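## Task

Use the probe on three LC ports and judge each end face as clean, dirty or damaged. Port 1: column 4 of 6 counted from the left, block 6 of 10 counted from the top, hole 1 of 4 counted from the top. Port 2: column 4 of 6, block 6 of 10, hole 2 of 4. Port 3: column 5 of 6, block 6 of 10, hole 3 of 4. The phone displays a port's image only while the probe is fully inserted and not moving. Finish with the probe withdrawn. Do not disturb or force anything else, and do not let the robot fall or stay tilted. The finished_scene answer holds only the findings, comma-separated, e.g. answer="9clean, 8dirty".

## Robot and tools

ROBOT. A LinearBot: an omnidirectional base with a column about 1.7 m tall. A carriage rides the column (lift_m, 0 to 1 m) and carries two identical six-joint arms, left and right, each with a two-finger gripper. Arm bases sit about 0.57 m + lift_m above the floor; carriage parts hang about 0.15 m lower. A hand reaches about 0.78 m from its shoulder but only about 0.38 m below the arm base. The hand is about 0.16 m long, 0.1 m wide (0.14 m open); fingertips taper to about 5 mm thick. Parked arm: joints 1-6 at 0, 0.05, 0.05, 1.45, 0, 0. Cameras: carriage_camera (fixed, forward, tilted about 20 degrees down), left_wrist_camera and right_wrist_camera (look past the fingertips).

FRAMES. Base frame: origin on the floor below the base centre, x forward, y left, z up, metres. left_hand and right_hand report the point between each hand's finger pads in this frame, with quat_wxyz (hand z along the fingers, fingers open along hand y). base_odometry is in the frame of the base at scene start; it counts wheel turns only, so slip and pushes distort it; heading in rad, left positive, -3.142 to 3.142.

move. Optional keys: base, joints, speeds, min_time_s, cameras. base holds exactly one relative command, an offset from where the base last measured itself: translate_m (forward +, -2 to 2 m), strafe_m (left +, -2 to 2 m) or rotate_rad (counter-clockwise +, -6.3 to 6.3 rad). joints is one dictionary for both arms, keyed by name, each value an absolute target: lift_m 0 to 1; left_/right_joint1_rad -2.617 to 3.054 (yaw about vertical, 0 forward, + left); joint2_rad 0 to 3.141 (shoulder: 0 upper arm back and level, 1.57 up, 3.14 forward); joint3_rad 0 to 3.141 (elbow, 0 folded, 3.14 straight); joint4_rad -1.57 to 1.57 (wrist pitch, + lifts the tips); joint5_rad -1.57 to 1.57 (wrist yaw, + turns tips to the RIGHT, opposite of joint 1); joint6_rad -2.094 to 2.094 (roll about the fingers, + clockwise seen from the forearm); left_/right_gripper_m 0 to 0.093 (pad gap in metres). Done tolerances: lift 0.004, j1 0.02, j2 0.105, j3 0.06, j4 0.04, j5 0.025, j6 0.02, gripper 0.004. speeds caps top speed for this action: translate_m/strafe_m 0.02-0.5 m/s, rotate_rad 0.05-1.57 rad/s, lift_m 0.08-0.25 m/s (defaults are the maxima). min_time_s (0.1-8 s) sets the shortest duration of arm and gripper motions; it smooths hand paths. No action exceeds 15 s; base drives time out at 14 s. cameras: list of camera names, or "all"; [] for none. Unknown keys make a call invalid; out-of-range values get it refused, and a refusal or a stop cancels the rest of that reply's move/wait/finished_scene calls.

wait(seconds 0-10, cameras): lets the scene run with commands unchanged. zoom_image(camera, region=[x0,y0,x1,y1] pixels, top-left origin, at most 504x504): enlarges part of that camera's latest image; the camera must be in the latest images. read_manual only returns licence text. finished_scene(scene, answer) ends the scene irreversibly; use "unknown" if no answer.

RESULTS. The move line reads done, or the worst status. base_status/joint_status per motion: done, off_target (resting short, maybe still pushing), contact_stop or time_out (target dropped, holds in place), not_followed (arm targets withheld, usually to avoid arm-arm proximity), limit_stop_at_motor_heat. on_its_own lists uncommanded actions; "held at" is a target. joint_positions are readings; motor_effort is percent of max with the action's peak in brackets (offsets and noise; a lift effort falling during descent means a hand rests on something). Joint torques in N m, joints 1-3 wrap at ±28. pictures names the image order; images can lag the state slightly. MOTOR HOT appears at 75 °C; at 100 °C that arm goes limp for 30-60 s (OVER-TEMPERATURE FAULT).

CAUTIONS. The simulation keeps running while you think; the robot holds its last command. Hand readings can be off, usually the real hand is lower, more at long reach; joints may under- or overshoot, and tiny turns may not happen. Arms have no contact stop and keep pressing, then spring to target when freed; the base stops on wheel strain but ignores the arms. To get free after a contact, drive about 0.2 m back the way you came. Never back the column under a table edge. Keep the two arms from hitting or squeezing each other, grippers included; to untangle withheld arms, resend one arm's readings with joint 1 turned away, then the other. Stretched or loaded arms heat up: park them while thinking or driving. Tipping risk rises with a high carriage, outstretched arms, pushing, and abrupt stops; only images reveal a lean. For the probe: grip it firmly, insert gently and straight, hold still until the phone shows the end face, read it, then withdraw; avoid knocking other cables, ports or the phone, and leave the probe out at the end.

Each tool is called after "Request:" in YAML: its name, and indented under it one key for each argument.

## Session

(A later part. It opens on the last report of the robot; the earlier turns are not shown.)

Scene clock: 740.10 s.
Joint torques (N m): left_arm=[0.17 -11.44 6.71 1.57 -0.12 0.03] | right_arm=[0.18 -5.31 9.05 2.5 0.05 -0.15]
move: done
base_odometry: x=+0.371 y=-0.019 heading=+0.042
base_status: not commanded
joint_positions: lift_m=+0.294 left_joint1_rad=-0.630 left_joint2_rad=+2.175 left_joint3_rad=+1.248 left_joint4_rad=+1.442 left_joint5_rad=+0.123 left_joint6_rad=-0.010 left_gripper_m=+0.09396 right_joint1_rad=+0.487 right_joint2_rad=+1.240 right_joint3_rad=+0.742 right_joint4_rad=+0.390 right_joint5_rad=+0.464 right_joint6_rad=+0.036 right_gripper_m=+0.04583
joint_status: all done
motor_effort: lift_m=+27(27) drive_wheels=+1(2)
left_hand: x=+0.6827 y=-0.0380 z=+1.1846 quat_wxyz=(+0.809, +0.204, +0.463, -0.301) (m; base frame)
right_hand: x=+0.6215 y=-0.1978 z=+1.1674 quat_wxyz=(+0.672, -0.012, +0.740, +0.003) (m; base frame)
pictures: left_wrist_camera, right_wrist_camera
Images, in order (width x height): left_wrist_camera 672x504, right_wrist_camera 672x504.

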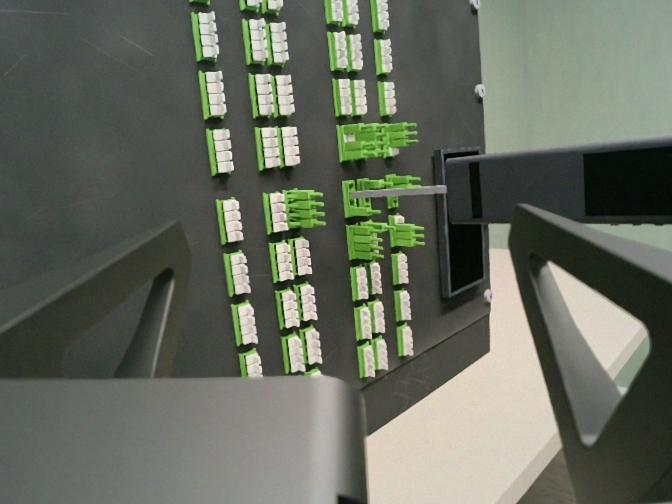

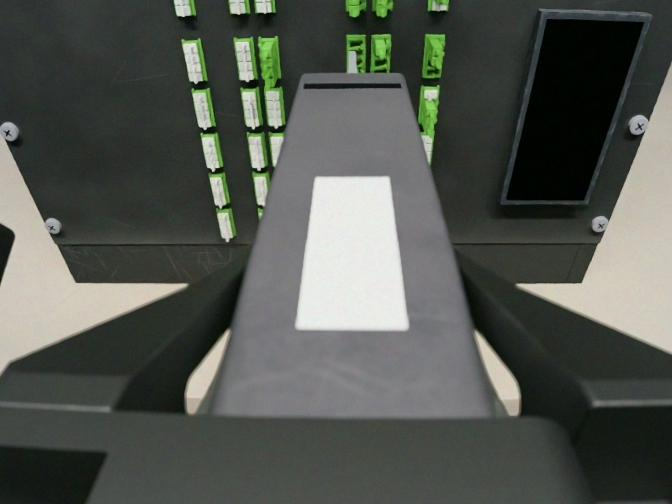

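Request:
move:
  joints: {"right_joint1_rad": 0.4765}
  min_time_s: 0.7
  cameras: []

Request:
move:
  joints: {"right_joint5_rad": 0.464, "right_joint1_rad": 0.484}
  cameras: ["left_wrist_camera","right_wrist_camera"]

Request:
zoom_image:
  camera: "right_wrist_camera"
  region: [320, 0, 400, 80]

Scene clock: 749.77 s.
Joint torques (N m): left_arm=[0.13 -11.32 6.8 1.58 -0.13 0.04] | right_arm=[-0.44 -5.41 8.99 2.48 0.03 -0.17]
move: done
base_odometry: x=+0.371 y=-0.019 heading=+0.042
base_status: not commanded
joint_positions: lift_m=+0.294 left_joint1_rad=-0.630 left_joint2_rad=+2.175 left_joint3_rad=+1.248 left_joint4_rad=+1.442 left_joint5_rad=+0.123 left_joint6_rad=-0.010 left_gripper_m=+0.09396 right_joint1_rad=+0.484 right_joint2_rad=+1.240 right_joint3_rad=+0.742 right_joint4_rad=+0.390 right_joint5_rad=+0.464 right_joint6_rad=+0.036 right_gripper_m=+0.04583
joint_status: all done
motor_effort: lift_m=+27(27) drive_wheels=+2(2)
left_hand: x=+0.6827 y=-0.0380 z=+1.1846 quat_wxyz=(+0.809, +0.204, +0.463, -0.301) (m; base frame)
right_hand: x=+0.6220 y=-0.1992 z=+1.1674 quat_wxyz=(+0.672, -0.011, +0.740, +0.002) (m; base frame)
pictures: none
No camera images: "cameras" was empty.

Scene clock: 750.17 s.
Joint torques (N m): left_arm=[0.1 -11.18 6.72 1.54 -0.1 0.05] | right_arm=[0.32 -5.37 9.16 2.51 0.06 -0.14]
move: done
base_odometry: x=+0.371 y=-0.019 heading=+0.042
base_status: not commanded
joint_positions: lift_m=+0.294 left_joint1_rad=-0.630 left_joint2_rad=+2.175 left_joint3_rad=+1.248 left_joint4_rad=+1.442 left_joint5_rad=+0.123 left_joint6_rad=-0.010 left_gripper_m=+0.09396 right_joint1_rad=+0.484 right_joint2_rad=+1.240 right_joint3_rad=+0.742 right_joint4_rad=+0.390 right_joint5_rad=+0.464 right_joint6_rad=+0.036 right_gripper_m=+0.04583
joint_status: all done
motor_effort: lift_m=+27(27) drive_wheels=+2(2)
left_hand: x=+0.6827 y=-0.0380 z=+1.1846 quat_wxyz=(+0.809, +0.204, +0.463, -0.301) (m; base frame)
right_hand: x=+0.6220 y=-0.1992 z=+1.1674 quat_wxyz=(+0.672, -0.011, +0.740, +0.002) (m; base frame)
pictures: left_wrist_camera, right_wrist_camera
Images, in order (width x height): left_wrist_camera 672x504, right_wrist_camera 672x504.

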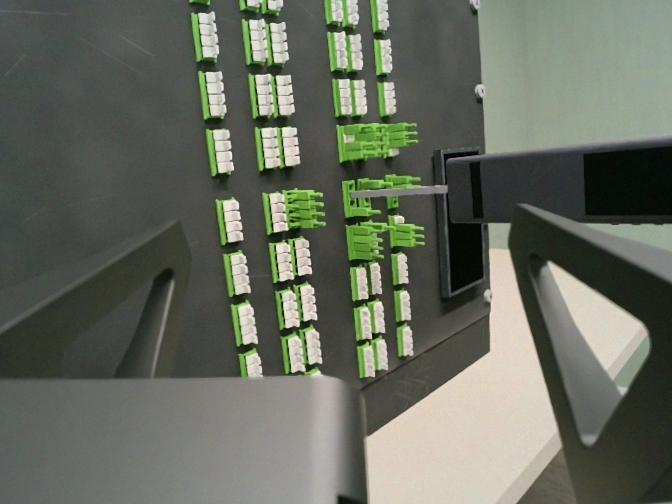

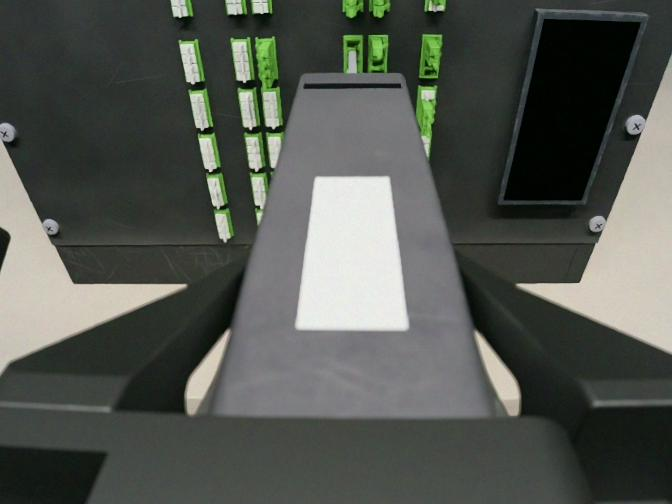

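Scaled by 6.300 from the camera's 672x504 image, which has a finer 960x720 frame.

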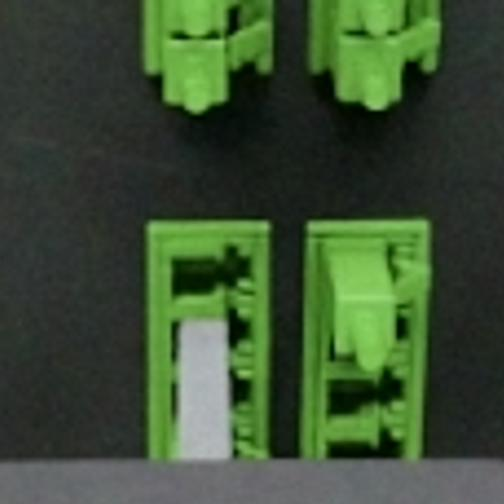

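Request:
move:
  base: {"translate_m": 0.0015}
  speeds: {"translate_m": 0.02}
  cameras: ["left_wrist_camera","right_wrist_camera"]

Request:
zoom_image:
  camera: "right_wrist_camera"
  region: [320, 0, 400, 80]

Request:
zoom_image:
  camera: "left_wrist_camera"
  region: [330, 160, 390, 220]

Scene clock: 759.50 s.
Joint torques (N m): left_arm=[-0.06 -11.29 6.57 1.59 -0.1 0.06] | right_arm=[-0.12 -5.3 9.05 2.51 -0.03 -0.13]
move: done
base_odometry: x=+0.372 y=-0.019 heading=+0.042
base_status: done
joint_positions: lift_m=+0.294 left_joint1_rad=-0.630 left_joint2_rad=+2.175 left_joint3_rad=+1.248 left_joint4_rad=+1.442 left_joint5_rad=+0.123 left_joint6_rad=-0.010 left_gripper_m=+0.09396 right_joint1_rad=+0.489 right_joint2_rad=+1.239 right_joint3_rad=+0.742 right_joint4_rad=+0.389 right_joint5_rad=+0.470 right_joint6_rad=+0.036 right_gripper_m=+0.04583
joint_status: not commanded
motor_effort: lift_m=+27(27) drive_wheels=+4(8)
left_hand: x=+0.6827 y=-0.0380 z=+1.1845 quat_wxyz=(+0.809, +0.204, +0.463, -0.301) (m; base frame)
right_hand: x=+0.6212 y=-0.1984 z=+1.1673 quat_wxyz=(+0.672, -0.011, +0.741, +0.001) (m; base frame)
pictures: left_wrist_camera, right_wrist_camera
Images, in order (width x height): left_wrist_camera 672x504, right_wrist_camera 672x504.

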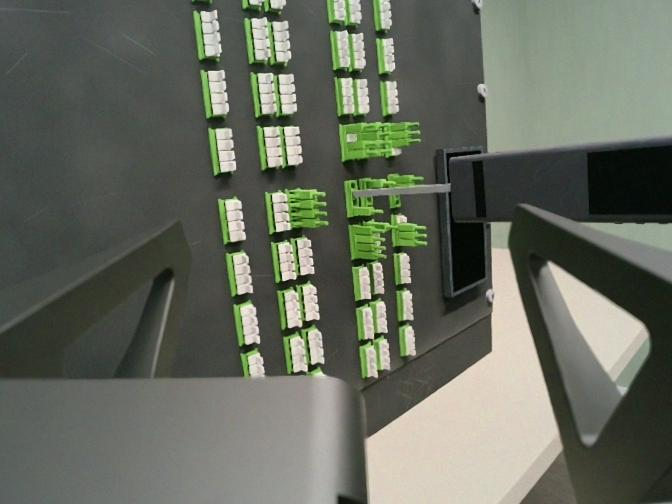

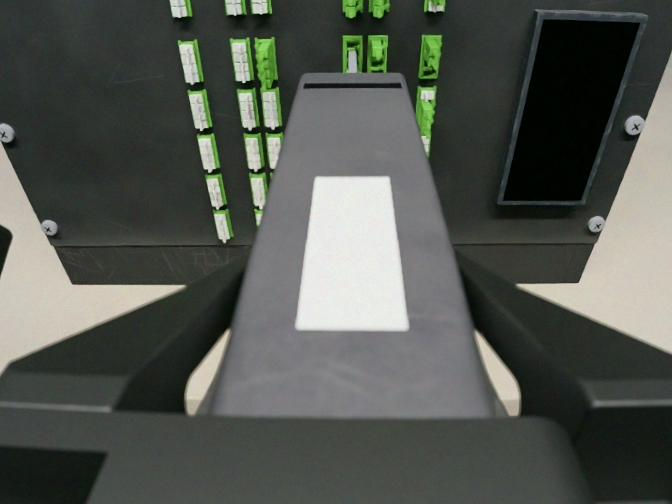

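Scaled by 6.300 from the camera's 672x504 image, which has a finer 960x720 frame.

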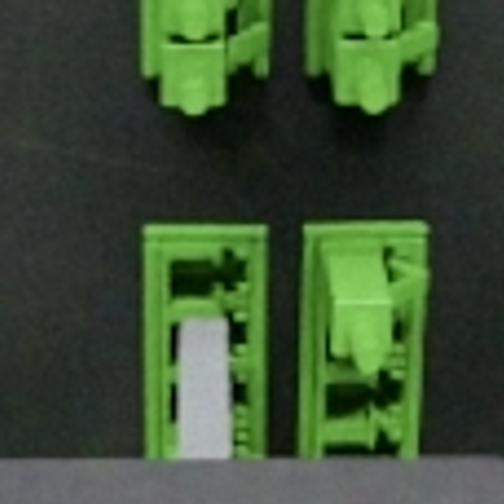

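Scaled by 8.400 from the camera's 672x504 image, which has a finer 960x720 frame.

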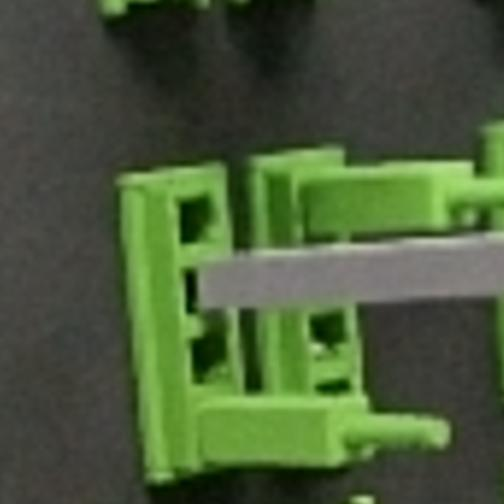

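Request:
move:
  base: {"translate_m": -0.001}
  speeds: {"translate_m": 0.02}
  cameras: ["left_wrist_camera","right_wrist_camera"]

Request:
zoom_image:
  camera: "right_wrist_camera"
  region: [320, 0, 400, 80]

Scene clock: 774.83 s.
Joint torques (N m): left_arm=[-0.06 -11.29 6.76 1.54 -0.1 0.07] | right_arm=[-0.13 -5.34 9.05 2.51 0 -0.1]
move: done
base_odometry: x=+0.371 y=-0.019 heading=+0.042
base_status: done
joint_positions: lift_m=+0.294 left_joint1_rad=-0.630 left_joint2_rad=+2.175 left_joint3_rad=+1.248 left_joint4_rad=+1.442 left_joint5_rad=+0.123 left_joint6_rad=-0.010 left_gripper_m=+0.09396 right_joint1_rad=+0.489 right_joint2_rad=+1.239 right_joint3_rad=+0.742 right_joint4_rad=+0.390 right_joint5_rad=+0.468 right_joint6_rad=+0.036 right_gripper_m=+0.04583
joint_status: not commanded
motor_effort: lift_m=+27(27) drive_wheels=+2(5)
left_hand: x=+0.6827 y=-0.0380 z=+1.1846 quat_wxyz=(+0.809, +0.204, +0.463, -0.301) (m; base frame)
right_hand: x=+0.6213 y=-0.1980 z=+1.1677 quat_wxyz=(+0.672, -0.011, +0.740, +0.002) (m; base frame)
pictures: left_wrist_camera, right_wrist_camera
Images, in order (width x height): left_wrist_camera 672x504, right_wrist_camera 672x504.

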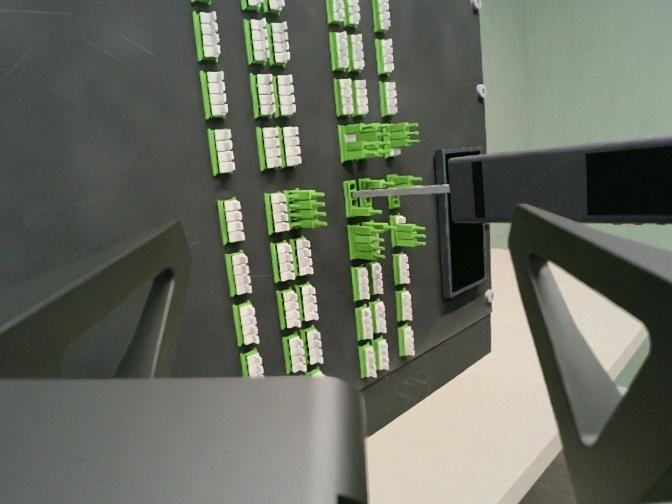

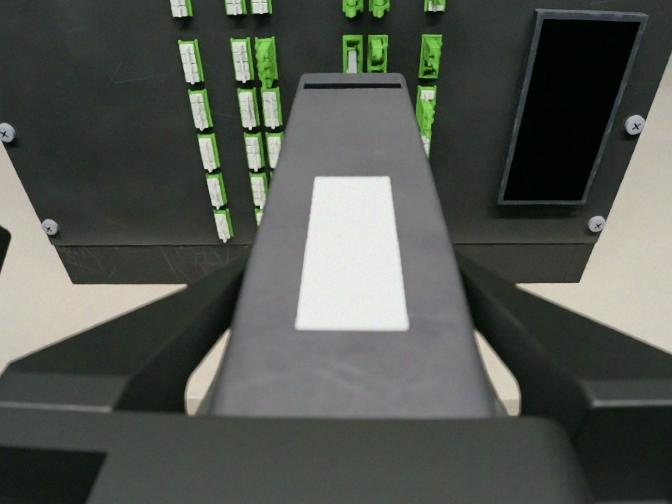

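Scaled by 6.300 from the camera's 672x504 image, which has a finer 960x720 frame.

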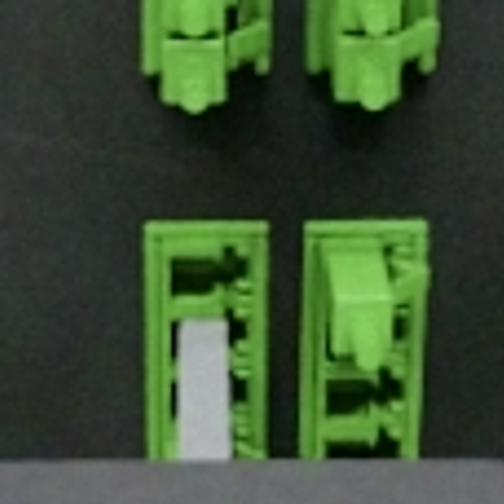

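Request:
move:
  joints: {"right_joint5_rad": 0.4575, "right_joint1_rad": 0.488}
  min_time_s: 0.7
  cameras: []

Request:
move:
  joints: {"right_joint5_rad": 0.465}
  cameras: ["left_wrist_camera","right_wrist_camera"]

Request:
zoom_image:
  camera: "right_wrist_camera"
  region: [320, 0, 400, 80]

Request:
move:
  base: {"translate_m": 0.001}
  speeds: {"translate_m": 0.02}
  cameras: ["left_wrist_camera","right_wrist_camera"]

Request:
zoom_image:
  camera: "right_wrist_camera"
  region: [320, 0, 400, 80]

Request:
zoom_image:
  camera: "left_wrist_camera"
  region: [330, 160, 390, 220]

Scene clock: 788.47 s.
Joint torques (N m): left_arm=[0.21 -11.43 6.71 1.56 -0.13 0.06] | right_arm=[0.29 -5.34 8.94 2.51 0.01 -0.16]
move: done
base_odometry: x=+0.371 y=-0.019 heading=+0.042
base_status: not commanded
joint_positions: lift_m=+0.294 left_joint1_rad=-0.630 left_joint2_rad=+2.175 left_joint3_rad=+1.248 left_joint4_rad=+1.442 left_joint5_rad=+0.123 left_joint6_rad=-0.010 left_gripper_m=+0.09396 right_joint1_rad=+0.489 right_joint2_rad=+1.239 right_joint3_rad=+0.742 right_joint4_rad=+0.390 right_joint5_rad=+0.463 right_joint6_rad=+0.036 right_gripper_m=+0.04583
joint_status: all done
motor_effort: lift_m=+27(27) drive_wheels=+2(2)
left_hand: x=+0.6827 y=-0.0380 z=+1.1846 quat_wxyz=(+0.809, +0.204, +0.463, -0.301) (m; base frame)
right_hand: x=+0.6212 y=-0.1972 z=+1.1676 quat_wxyz=(+0.672, -0.013, +0.740, +0.004) (m; base frame)
pictures: none
No camera images: "cameras" was empty.

Scene clock: 788.77 s.
Joint torques (N m): left_arm=[-0.03 -11.38 6.61 1.52 -0.13 0.05] | right_arm=[0.05 -5.38 9.05 2.52 0.11 -0.12]
move: done
base_odometry: x=+0.371 y=-0.019 heading=+0.042
base_status: not commanded
joint_positions: lift_m=+0.294 left_joint1_rad=-0.630 left_joint2_rad=+2.175 left_joint3_rad=+1.248 left_joint4_rad=+1.442 left_joint5_rad=+0.123 left_joint6_rad=-0.010 left_gripper_m=+0.09396 right_joint1_rad=+0.489 right_joint2_rad=+1.239 right_joint3_rad=+0.742 right_joint4_rad=+0.390 right_joint5_rad=+0.463 right_joint6_rad=+0.036 right_gripper_m=+0.04583
joint_status: all done
motor_effort: lift_m=+27(27) drive_wheels=+2(2)
left_hand: x=+0.6827 y=-0.0380 z=+1.1846 quat_wxyz=(+0.809, +0.204, +0.463, -0.301) (m; base frame)
right_hand: x=+0.6212 y=-0.1972 z=+1.1676 quat_wxyz=(+0.672, -0.013, +0.740, +0.004) (m; base frame)
pictures: left_wrist_camera, right_wrist_camera
Images, in order (width x height): left_wrist_camera 672x504, right_wrist_camera 672x504.

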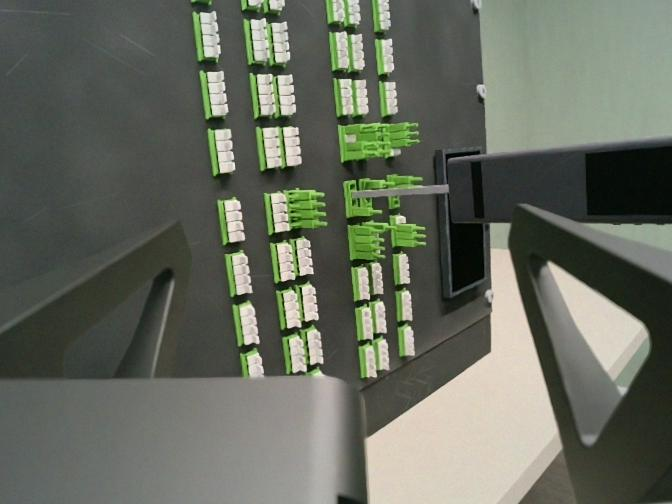

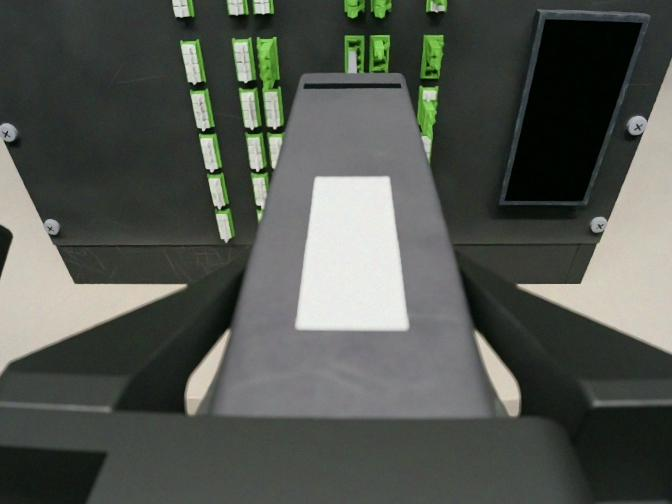

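Scaled by 6.300 from the camera's 672x504 image, which has a finer 960x720 frame.

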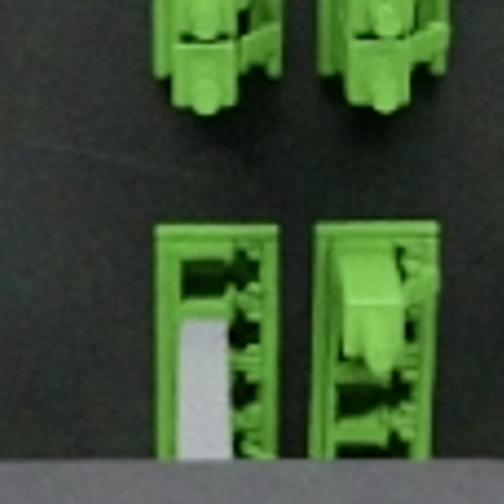

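Scene clock: 789.33 s.
Joint torques (N m): left_arm=[0.09 -11.4 6.68 1.58 -0.08 0.06] | right_arm=[0.17 -5.38 8.84 2.5 0.08 -0.12]
move: done
base_odometry: x=+0.372 y=-0.019 heading=+0.042
base_status: done
joint_positions: lift_m=+0.294 left_joint1_rad=-0.630 left_joint2_rad=+2.175 left_joint3_rad=+1.248 left_joint4_rad=+1.441 left_joint5_rad=+0.123 left_joint6_rad=-0.010 left_gripper_m=+0.09396 right_joint1_rad=+0.489 right_joint2_rad=+1.239 right_joint3_rad=+0.742 right_joint4_rad=+0.390 right_joint5_rad=+0.463 right_joint6_rad=+0.036 right_gripper_m=+0.04583
joint_status: not commanded
motor_effort: lift_m=+27(27) drive_wheels=+2(8)
left_hand: x=+0.6828 y=-0.0380 z=+1.1844 quat_wxyz=(+0.809, +0.204, +0.463, -0.301) (m; base frame)
right_hand: x=+0.6212 y=-0.1972 z=+1.1676 quat_wxyz=(+0.672, -0.013, +0.740, +0.004) (m; base frame)
pictures: left_wrist_camera, right_wrist_camera
Images, in order (width x height): left_wrist_camera 672x504, right_wrist_camera 672x504.

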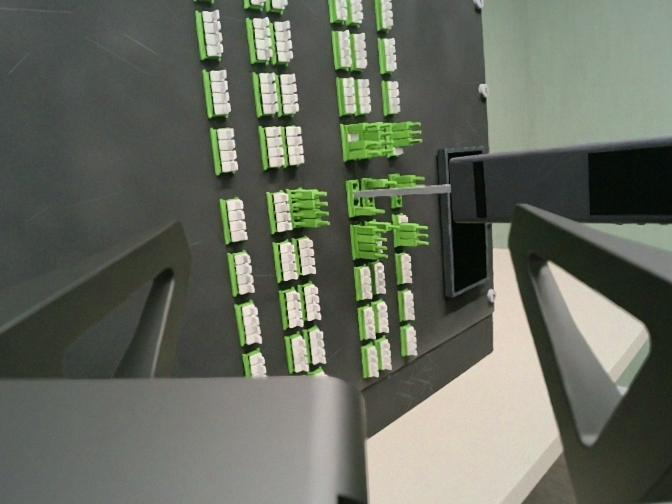

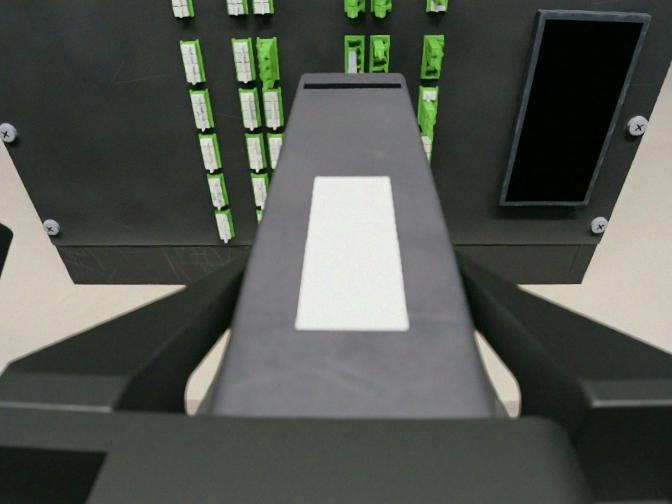

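Scaled by 6.300 from the camera's 672x504 image, which has a finer 960x720 frame.

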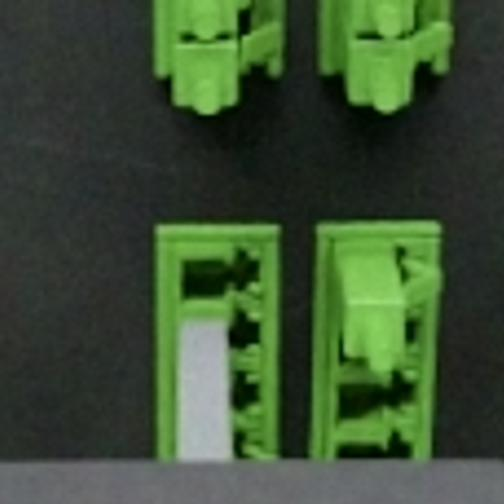

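Scaled by 8.400 from the camera's 672x504 image, which has a finer 960x720 frame.

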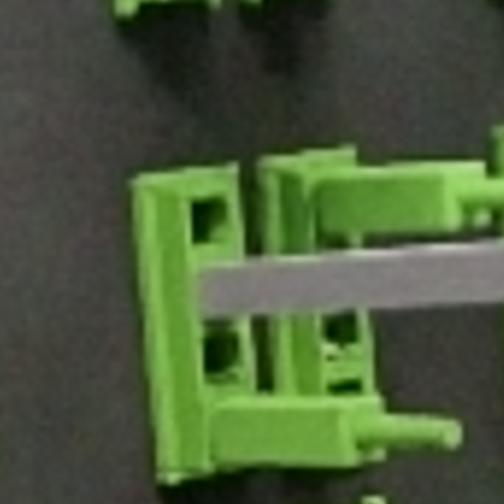

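Request:
move:
  base: {"translate_m": 0.0015}
  speeds: {"translate_m": 0.02}
  cameras: ["left_wrist_camera","right_wrist_camera"]

Request:
zoom_image:
  camera: "right_wrist_camera"
  region: [320, 0, 400, 80]

Request:
zoom_image:
  camera: "left_wrist_camera"
  region: [330, 160, 390, 220]

Scene clock: 796.93 s.
Joint torques (N m): left_arm=[-0.02 -11.4 6.69 1.58 -0.11 0.03] | right_arm=[0.17 -5.35 9.07 2.53 0.11 -0.13]
move: done
base_odometry: x=+0.373 y=-0.019 heading=+0.042
base_status: done
joint_positions: lift_m=+0.294 left_joint1_rad=-0.629 left_joint2_rad=+2.175 left_joint3_rad=+1.248 left_joint4_rad=+1.441 left_joint5_rad=+0.123 left_joint6_rad=-0.010 left_gripper_m=+0.09396 right_joint1_rad=+0.489 right_joint2_rad=+1.239 right_joint3_rad=+0.742 right_joint4_rad=+0.390 right_joint5_rad=+0.462 right_joint6_rad=+0.036 right_gripper_m=+0.04583
joint_status: not commanded
motor_effort: lift_m=+27(27) drive_wheels=+4(9)
left_hand: x=+0.6829 y=-0.0378 z=+1.1844 quat_wxyz=(+0.809, +0.204, +0.463, -0.300) (m; base frame)
right_hand: x=+0.6212 y=-0.1970 z=+1.1675 quat_wxyz=(+0.672, -0.013, +0.740, +0.004) (m; base frame)
pictures: left_wrist_camera, right_wrist_camera
Images, in order (width x height): left_wrist_camera 672x504, right_wrist_camera 672x504.

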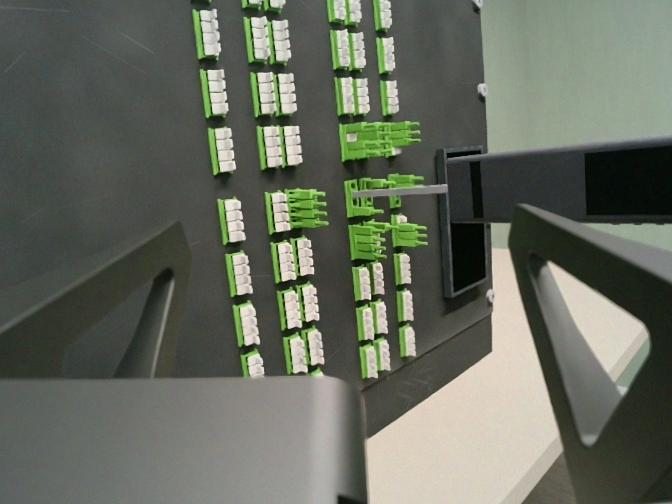

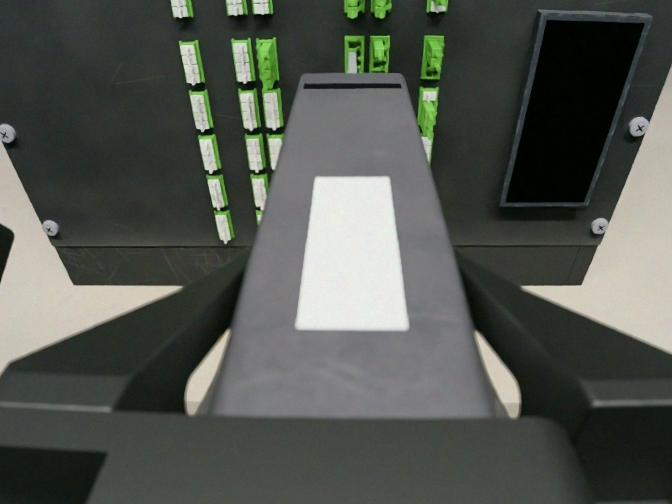

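Scaled by 6.300 from the camera's 672x504 image, which has a finer 960x720 frame.

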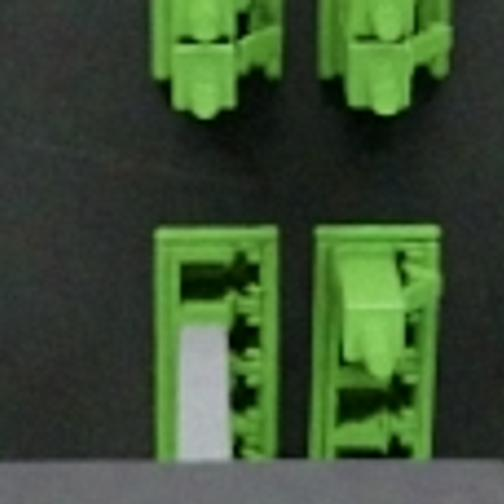

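Scaled by 8.400 from the camera's 672x504 image, which has a finer 960x720 frame.

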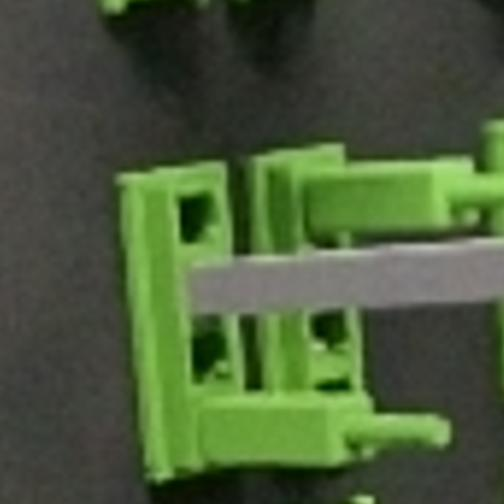

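Request:
move:
  base: {"translate_m": 0.002}
  joints: {"right_joint5_rad": 0.463}
  speeds: {"translate_m": 0.02}
  cameras: ["left_wrist_camera","right_wrist_camera"]

Request:
zoom_image:
  camera: "right_wrist_camera"
  region: [320, 0, 400, 80]

Request:
zoom_image:
  camera: "left_wrist_camera"
  region: [330, 160, 390, 220]

Scene clock: 805.53 s.
Joint torques (N m): left_arm=[0.29 -11.21 6.67 1.58 -0.1 0.06] | right_arm=[0.12 -5.37 9.25 2.53 0.07 -0.13]
move: done
base_odometry: x=+0.375 y=-0.020 heading=+0.041
base_status: done
joint_positions: lift_m=+0.294 left_joint1_rad=-0.629 left_joint2_rad=+2.175 left_joint3_rad=+1.248 left_joint4_rad=+1.441 left_joint5_rad=+0.123 left_joint6_rad=-0.010 left_gripper_m=+0.09396 right_joint1_rad=+0.489 right_joint2_rad=+1.239 right_joint3_rad=+0.742 right_joint4_rad=+0.390 right_joint5_rad=+0.460 right_joint6_rad=+0.036 right_gripper_m=+0.04583
joint_status: all done
motor_effort: lift_m=+27(27) drive_wheels=+6(11)
left_hand: x=+0.6829 y=-0.0378 z=+1.1844 quat_wxyz=(+0.809, +0.204, +0.463, -0.300) (m; base frame)
right_hand: x=+0.6212 y=-0.1967 z=+1.1675 quat_wxyz=(+0.672, -0.014, +0.740, +0.005) (m; base frame)
pictures: left_wrist_camera, right_wrist_camera
Images, in order (width x height): left_wrist_camera 672x504, right_wrist_camera 672x504.

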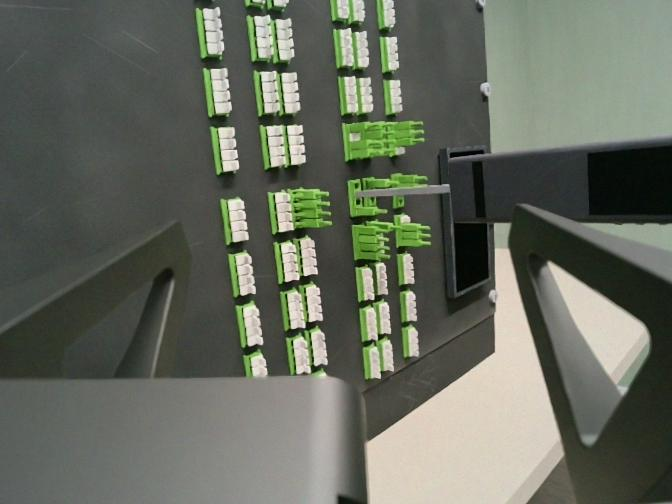

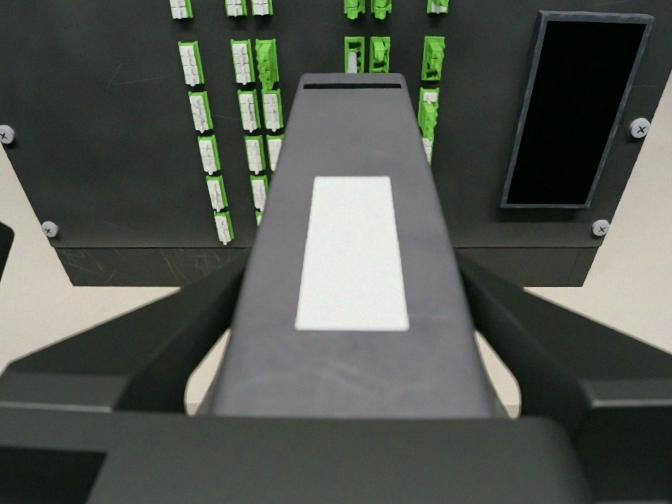

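Scaled by 6.300 from the camera's 672x504 image, which has a finer 960x720 frame.

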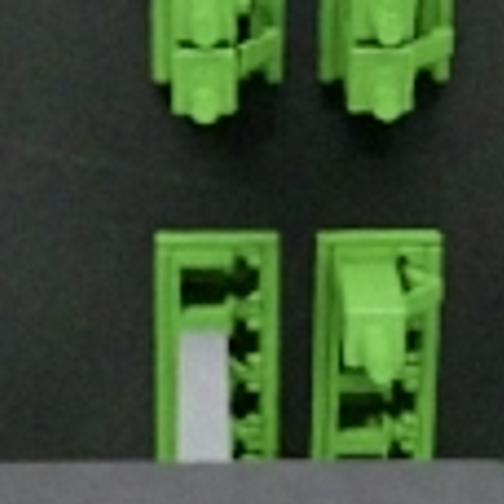

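Scaled by 8.400 from the camera's 672x504 image, which has a finer 960x720 frame.

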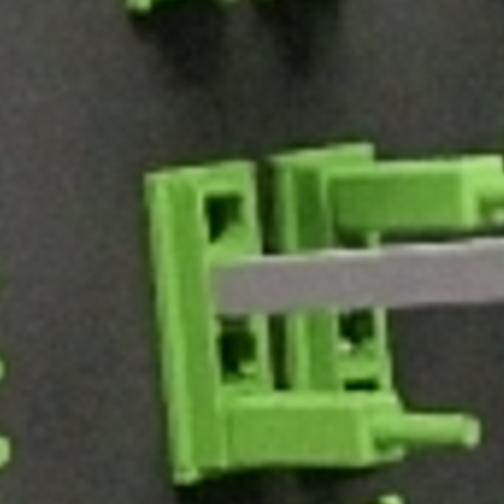

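Request:
move:
  base: {"translate_m": 0.003}
  joints: {"right_joint5_rad": 0.461}
  speeds: {"translate_m": 0.02}
  cameras: ["left_wrist_camera","right_wrist_camera"]

Request:
zoom_image:
  camera: "right_wrist_camera"
  region: [320, 0, 400, 80]

Request:
zoom_image:
  camera: "left_wrist_camera"
  region: [330, 160, 390, 220]

Scene clock: 818.70 s.
Joint torques (N m): left_arm=[0.09 -11.19 6.71 1.58 -0.11 0.01] | right_arm=[-0.09 -5.38 9.09 2.48 0.02 -0.12]
move: done
base_odometry: x=+0.378 y=-0.020 heading=+0.041
base_status: done
joint_positions: lift_m=+0.294 left_joint1_rad=-0.629 left_joint2_rad=+2.175 left_joint3_rad=+1.248 left_joint4_rad=+1.440 left_joint5_rad=+0.123 left_joint6_rad=-0.010 left_gripper_m=+0.09396 right_joint1_rad=+0.491 right_joint2_rad=+1.239 right_joint3_rad=+0.742 right_joint4_rad=+0.389 right_joint5_rad=+0.464 right_joint6_rad=+0.036 right_gripper_m=+0.04583
joint_status: all done
motor_effort: lift_m=+27(27) drive_wheels=-5(12)
left_hand: x=+0.6830 y=-0.0379 z=+1.1843 quat_wxyz=(+0.809, +0.204, +0.463, -0.300) (m; base frame)
right_hand: x=+0.6210 y=-0.1966 z=+1.1673 quat_wxyz=(+0.672, -0.014, +0.741, +0.004) (m; base frame)
pictures: left_wrist_camera, right_wrist_camera
Images, in order (width x height): left_wrist_camera 672x504, right_wrist_camera 672x504.

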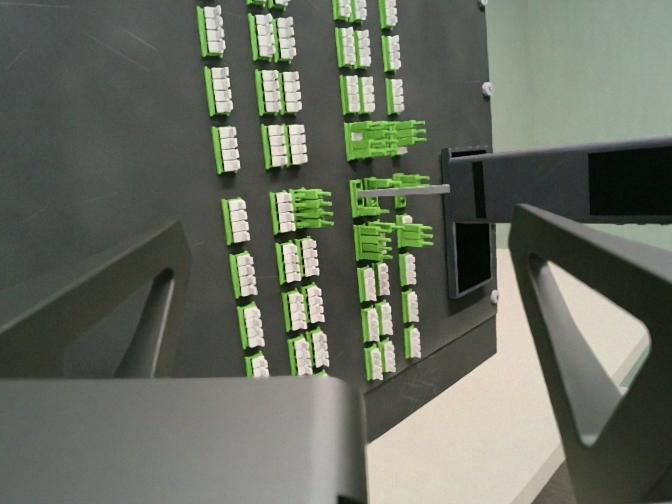

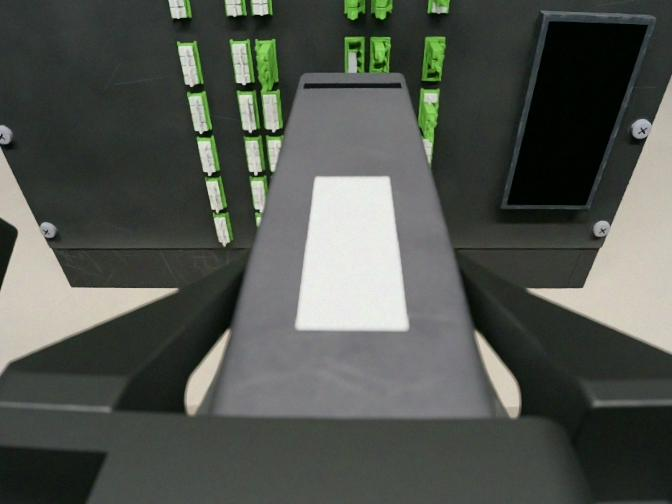

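Scaled by 6.300 from the camera's 672x504 image, which has a finer 960x720 frame.

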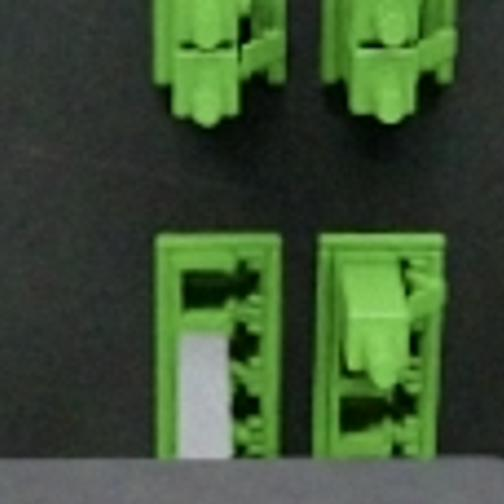

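Scaled by 8.400 from the camera's 672x504 image, which has a finer 960x720 frame.

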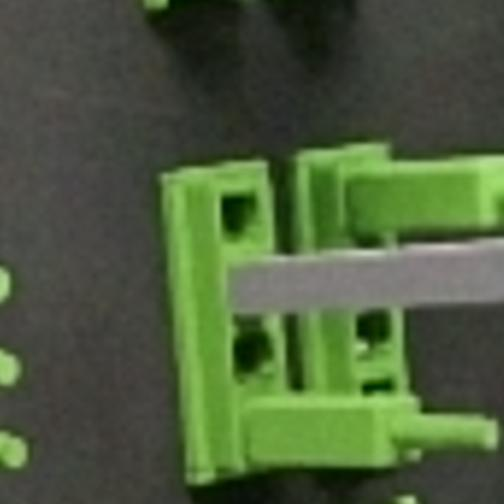

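Request:
move:
  base: {"translate_m":0.003}
  speeds: {"translate_m":0.02}
  cameras: ["left_wrist_camera","right_wrist_camera"]

Request:
zoom_image:
  camera: "right_wrist_camera"
  region: [320, 0, 400, 80]

Request:
zoom_image:
  camera: "left_wrist_camera"
  region: [330, 160, 390, 220]

Scene clock: 849.43 s.
Joint torques (N m): left_arm=[-0.03 -11.28 6.71 1.6 -0.13 0.07] | right_arm=[-0.58 -4.6 9.16 2.61 -0.04 -0.11]
move: done
base_odometry: x=+0.381 y=-0.020 heading=+0.040
base_status: done
joint_positions: lift_m=+0.294 left_joint1_rad=-0.629 left_joint2_rad=+2.175 left_joint3_rad=+1.248 left_joint4_rad=+1.440 left_joint5_rad=+0.123 left_joint6_rad=-0.010 left_gripper_m=+0.09396 right_joint1_rad=+0.498 right_joint2_rad=+1.233 right_joint3_rad=+0.742 right_joint4_rad=+0.379 right_joint5_rad=+0.472 right_joint6_rad=+0.038 right_gripper_m=+0.04583
joint_status: not commanded
motor_effort: lift_m=+27(27) drive_wheels=+10(14)
left_hand: x=+0.6830 y=-0.0379 z=+1.1843 quat_wxyz=(+0.809, +0.204, +0.463, -0.300) (m; base frame)
right_hand: x=+0.6190 y=-0.1956 z=+1.1676 quat_wxyz=(+0.671, -0.014, +0.741, +0.003) (m; base frame)
pictures: left_wrist_camera, right_wrist_camera
Images, in order (width x height): left_wrist_camera 672x504, right_wrist_camera 672x504.

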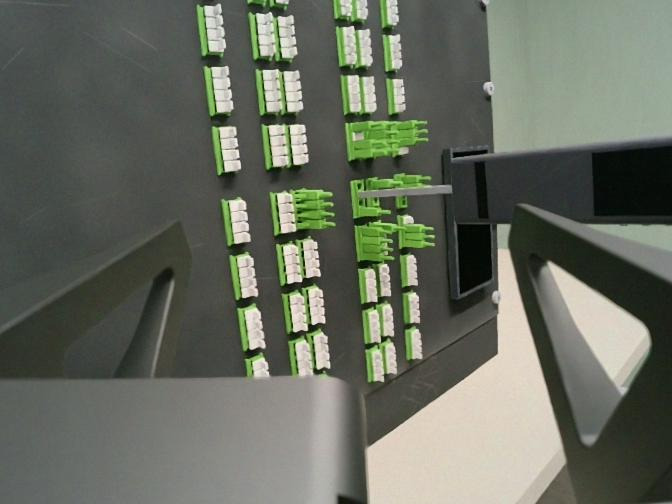

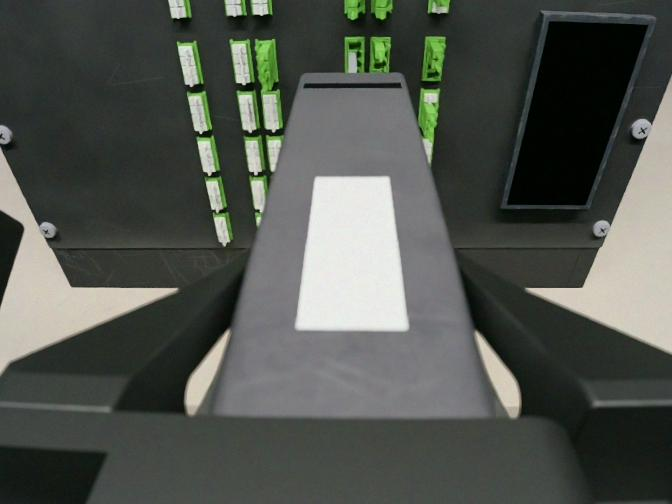

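Scaled by 6.300 from the camera's 672x504 image, which has a finer 960x720 frame.

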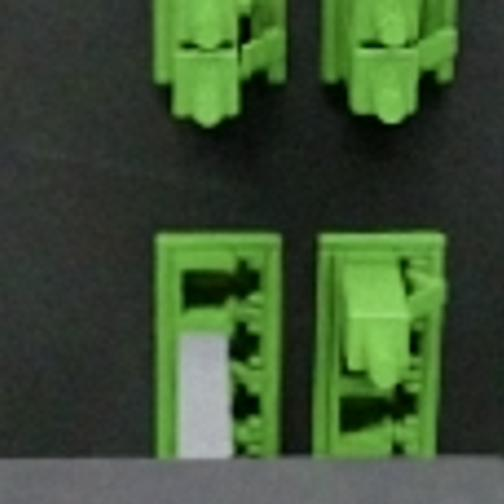

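Scaled by 8.400 from the camera's 672x504 image, which has a finer 960x720 frame.

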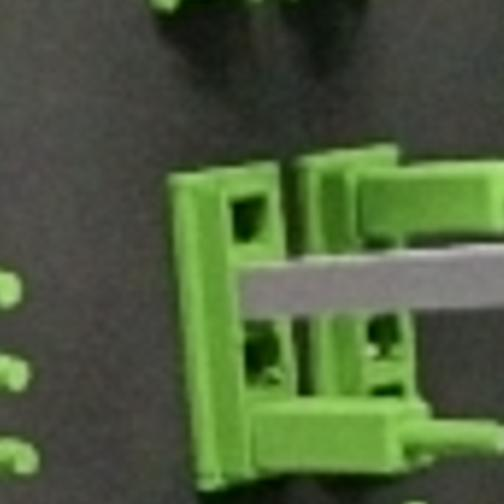

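Request:
move:
  base: {"translate_m":0.002}
  joints: {"right_joint1_rad":0.482,"right_joint5_rad":0.458}
  speeds: {"translate_m":0.02}
  cameras: ["left_wrist_camera","right_wrist_camera"]

Request:
zoom_image:
  camera: "right_wrist_camera"
  region: [320, 0, 400, 80]

Request:
zoom_image:
  camera: "left_wrist_camera"
  region: [330, 160, 390, 220]

Scene clock: 873.53 s.
Joint torques (N m): left_arm=[0.13 -11.36 6.83 1.58 -0.11 0.07] | right_arm=[-1.06 -3.86 9.46 2.68 -0.05 -0.14]
move: done
base_odometry: x=+0.383 y=-0.020 heading=+0.039
base_status: done
joint_positions: lift_m=+0.294 left_joint1_rad=-0.629 left_joint2_rad=+2.175 left_joint3_rad=+1.248 left_joint4_rad=+1.441 left_joint5_rad=+0.123 left_joint6_rad=-0.010 left_gripper_m=+0.09396 right_joint1_rad=+0.499 right_joint2_rad=+1.225 right_joint3_rad=+0.737 right_joint4_rad=+0.375 right_joint5_rad=+0.469 right_joint6_rad=+0.038 right_gripper_m=+0.04583
joint_status: all done
motor_effort: lift_m=+27(27) drive_wheels=+10(15)
left_hand: x=+0.6829 y=-0.0378 z=+1.1844 quat_wxyz=(+0.809, +0.204, +0.463, -0.300) (m; base frame)
right_hand: x=+0.6173 y=-0.1956 z=+1.1675 quat_wxyz=(+0.671, -0.015, +0.742, +0.005) (m; base frame)
pictures: left_wrist_camera, right_wrist_camera
Images, in order (width x height): left_wrist_camera 672x504, right_wrist_camera 672x504.

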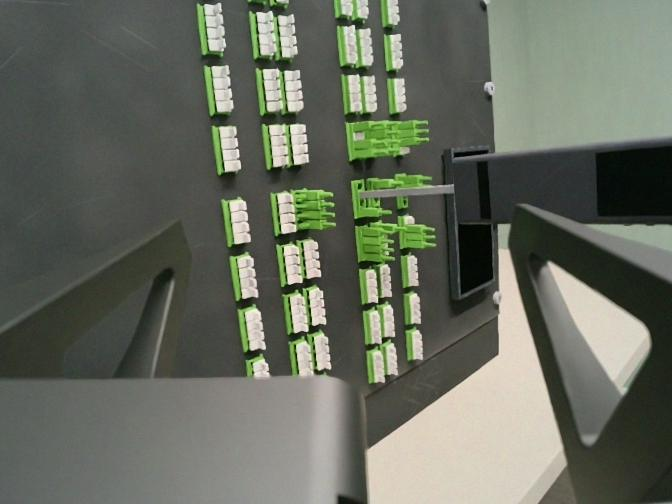

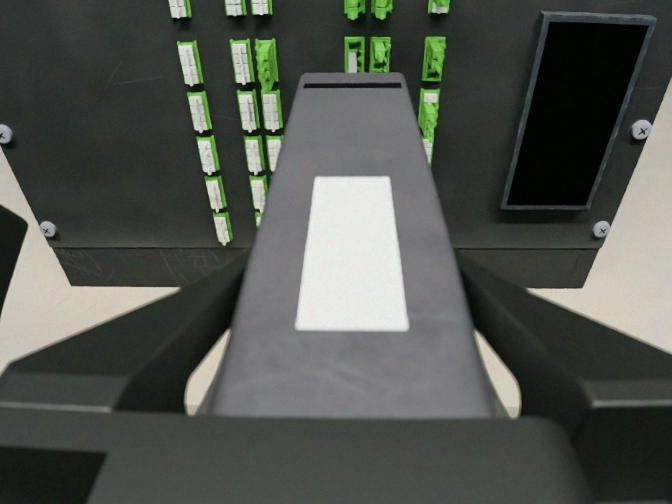

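Scaled by 6.300 from the camera's 672x504 image, which has a finer 960x720 frame.

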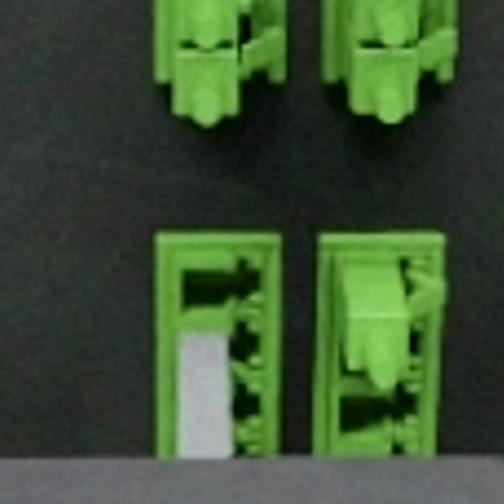

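Scaled by 8.400 from the camera's 672x504 image, which has a finer 960x720 frame.

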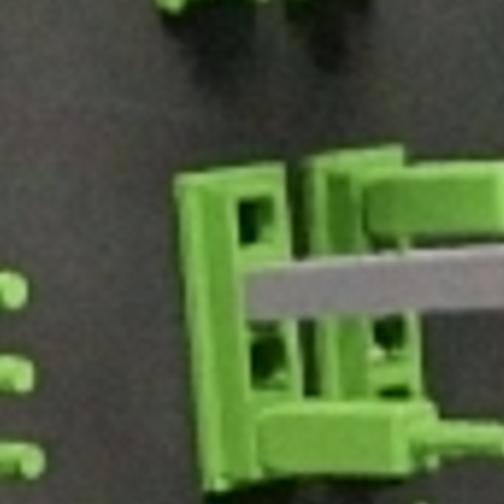

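Request:
move:
  base: {"translate_m":-0.003}
  joints: {"right_joint1_rad":0.496,"right_joint5_rad":0.475}
  speeds: {"translate_m":0.02}
  cameras: ["right_wrist_camera"]

Request:
zoom_image:
  camera: "right_wrist_camera"
  region: [320, 0, 400, 80]

Scene clock: 890.03 s.
Joint torques (N m): left_arm=[-0.02 -11.12 6.72 1.6 -0.11 0.03] | right_arm=[0.02 -5.08 9.39 2.48 0.11 -0.16]
move: done
base_odometry: x=+0.380 y=-0.020 heading=+0.039
base_status: done
joint_positions: lift_m=+0.294 left_joint1_rad=-0.629 left_joint2_rad=+2.175 left_joint3_rad=+1.248 left_joint4_rad=+1.441 left_joint5_rad=+0.123 left_joint6_rad=-0.010 left_gripper_m=+0.09396 right_joint1_rad=+0.498 right_joint2_rad=+1.237 right_joint3_rad=+0.737 right_joint4_rad=+0.392 right_joint5_rad=+0.471 right_joint6_rad=+0.038 right_gripper_m=+0.04583
joint_status: all done
motor_effort: lift_m=+27(27) drive_wheels=+2(8)
left_hand: x=+0.6829 y=-0.0379 z=+1.1844 quat_wxyz=(+0.809, +0.204, +0.463, -0.300) (m; base frame)
right_hand: x=+0.6195 y=-0.1951 z=+1.1666 quat_wxyz=(+0.672, -0.014, +0.740, +0.005) (m; base frame)
pictures: right_wrist_camera
Images, in order (width x height): right_wrist_camera 672x504.

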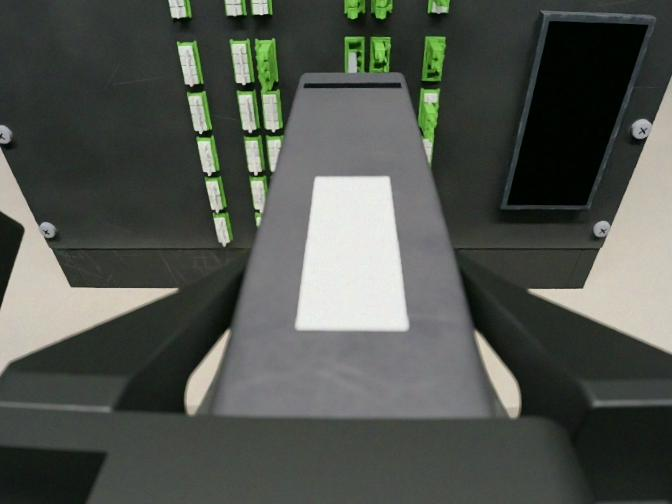

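Scaled by 6.300 from the camera's 672x504 image, which has a finer 960x720 frame.

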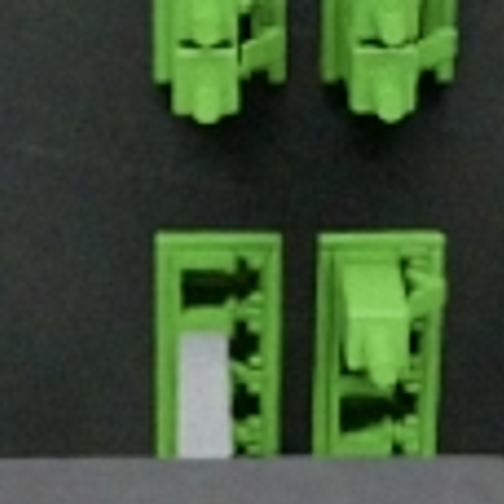

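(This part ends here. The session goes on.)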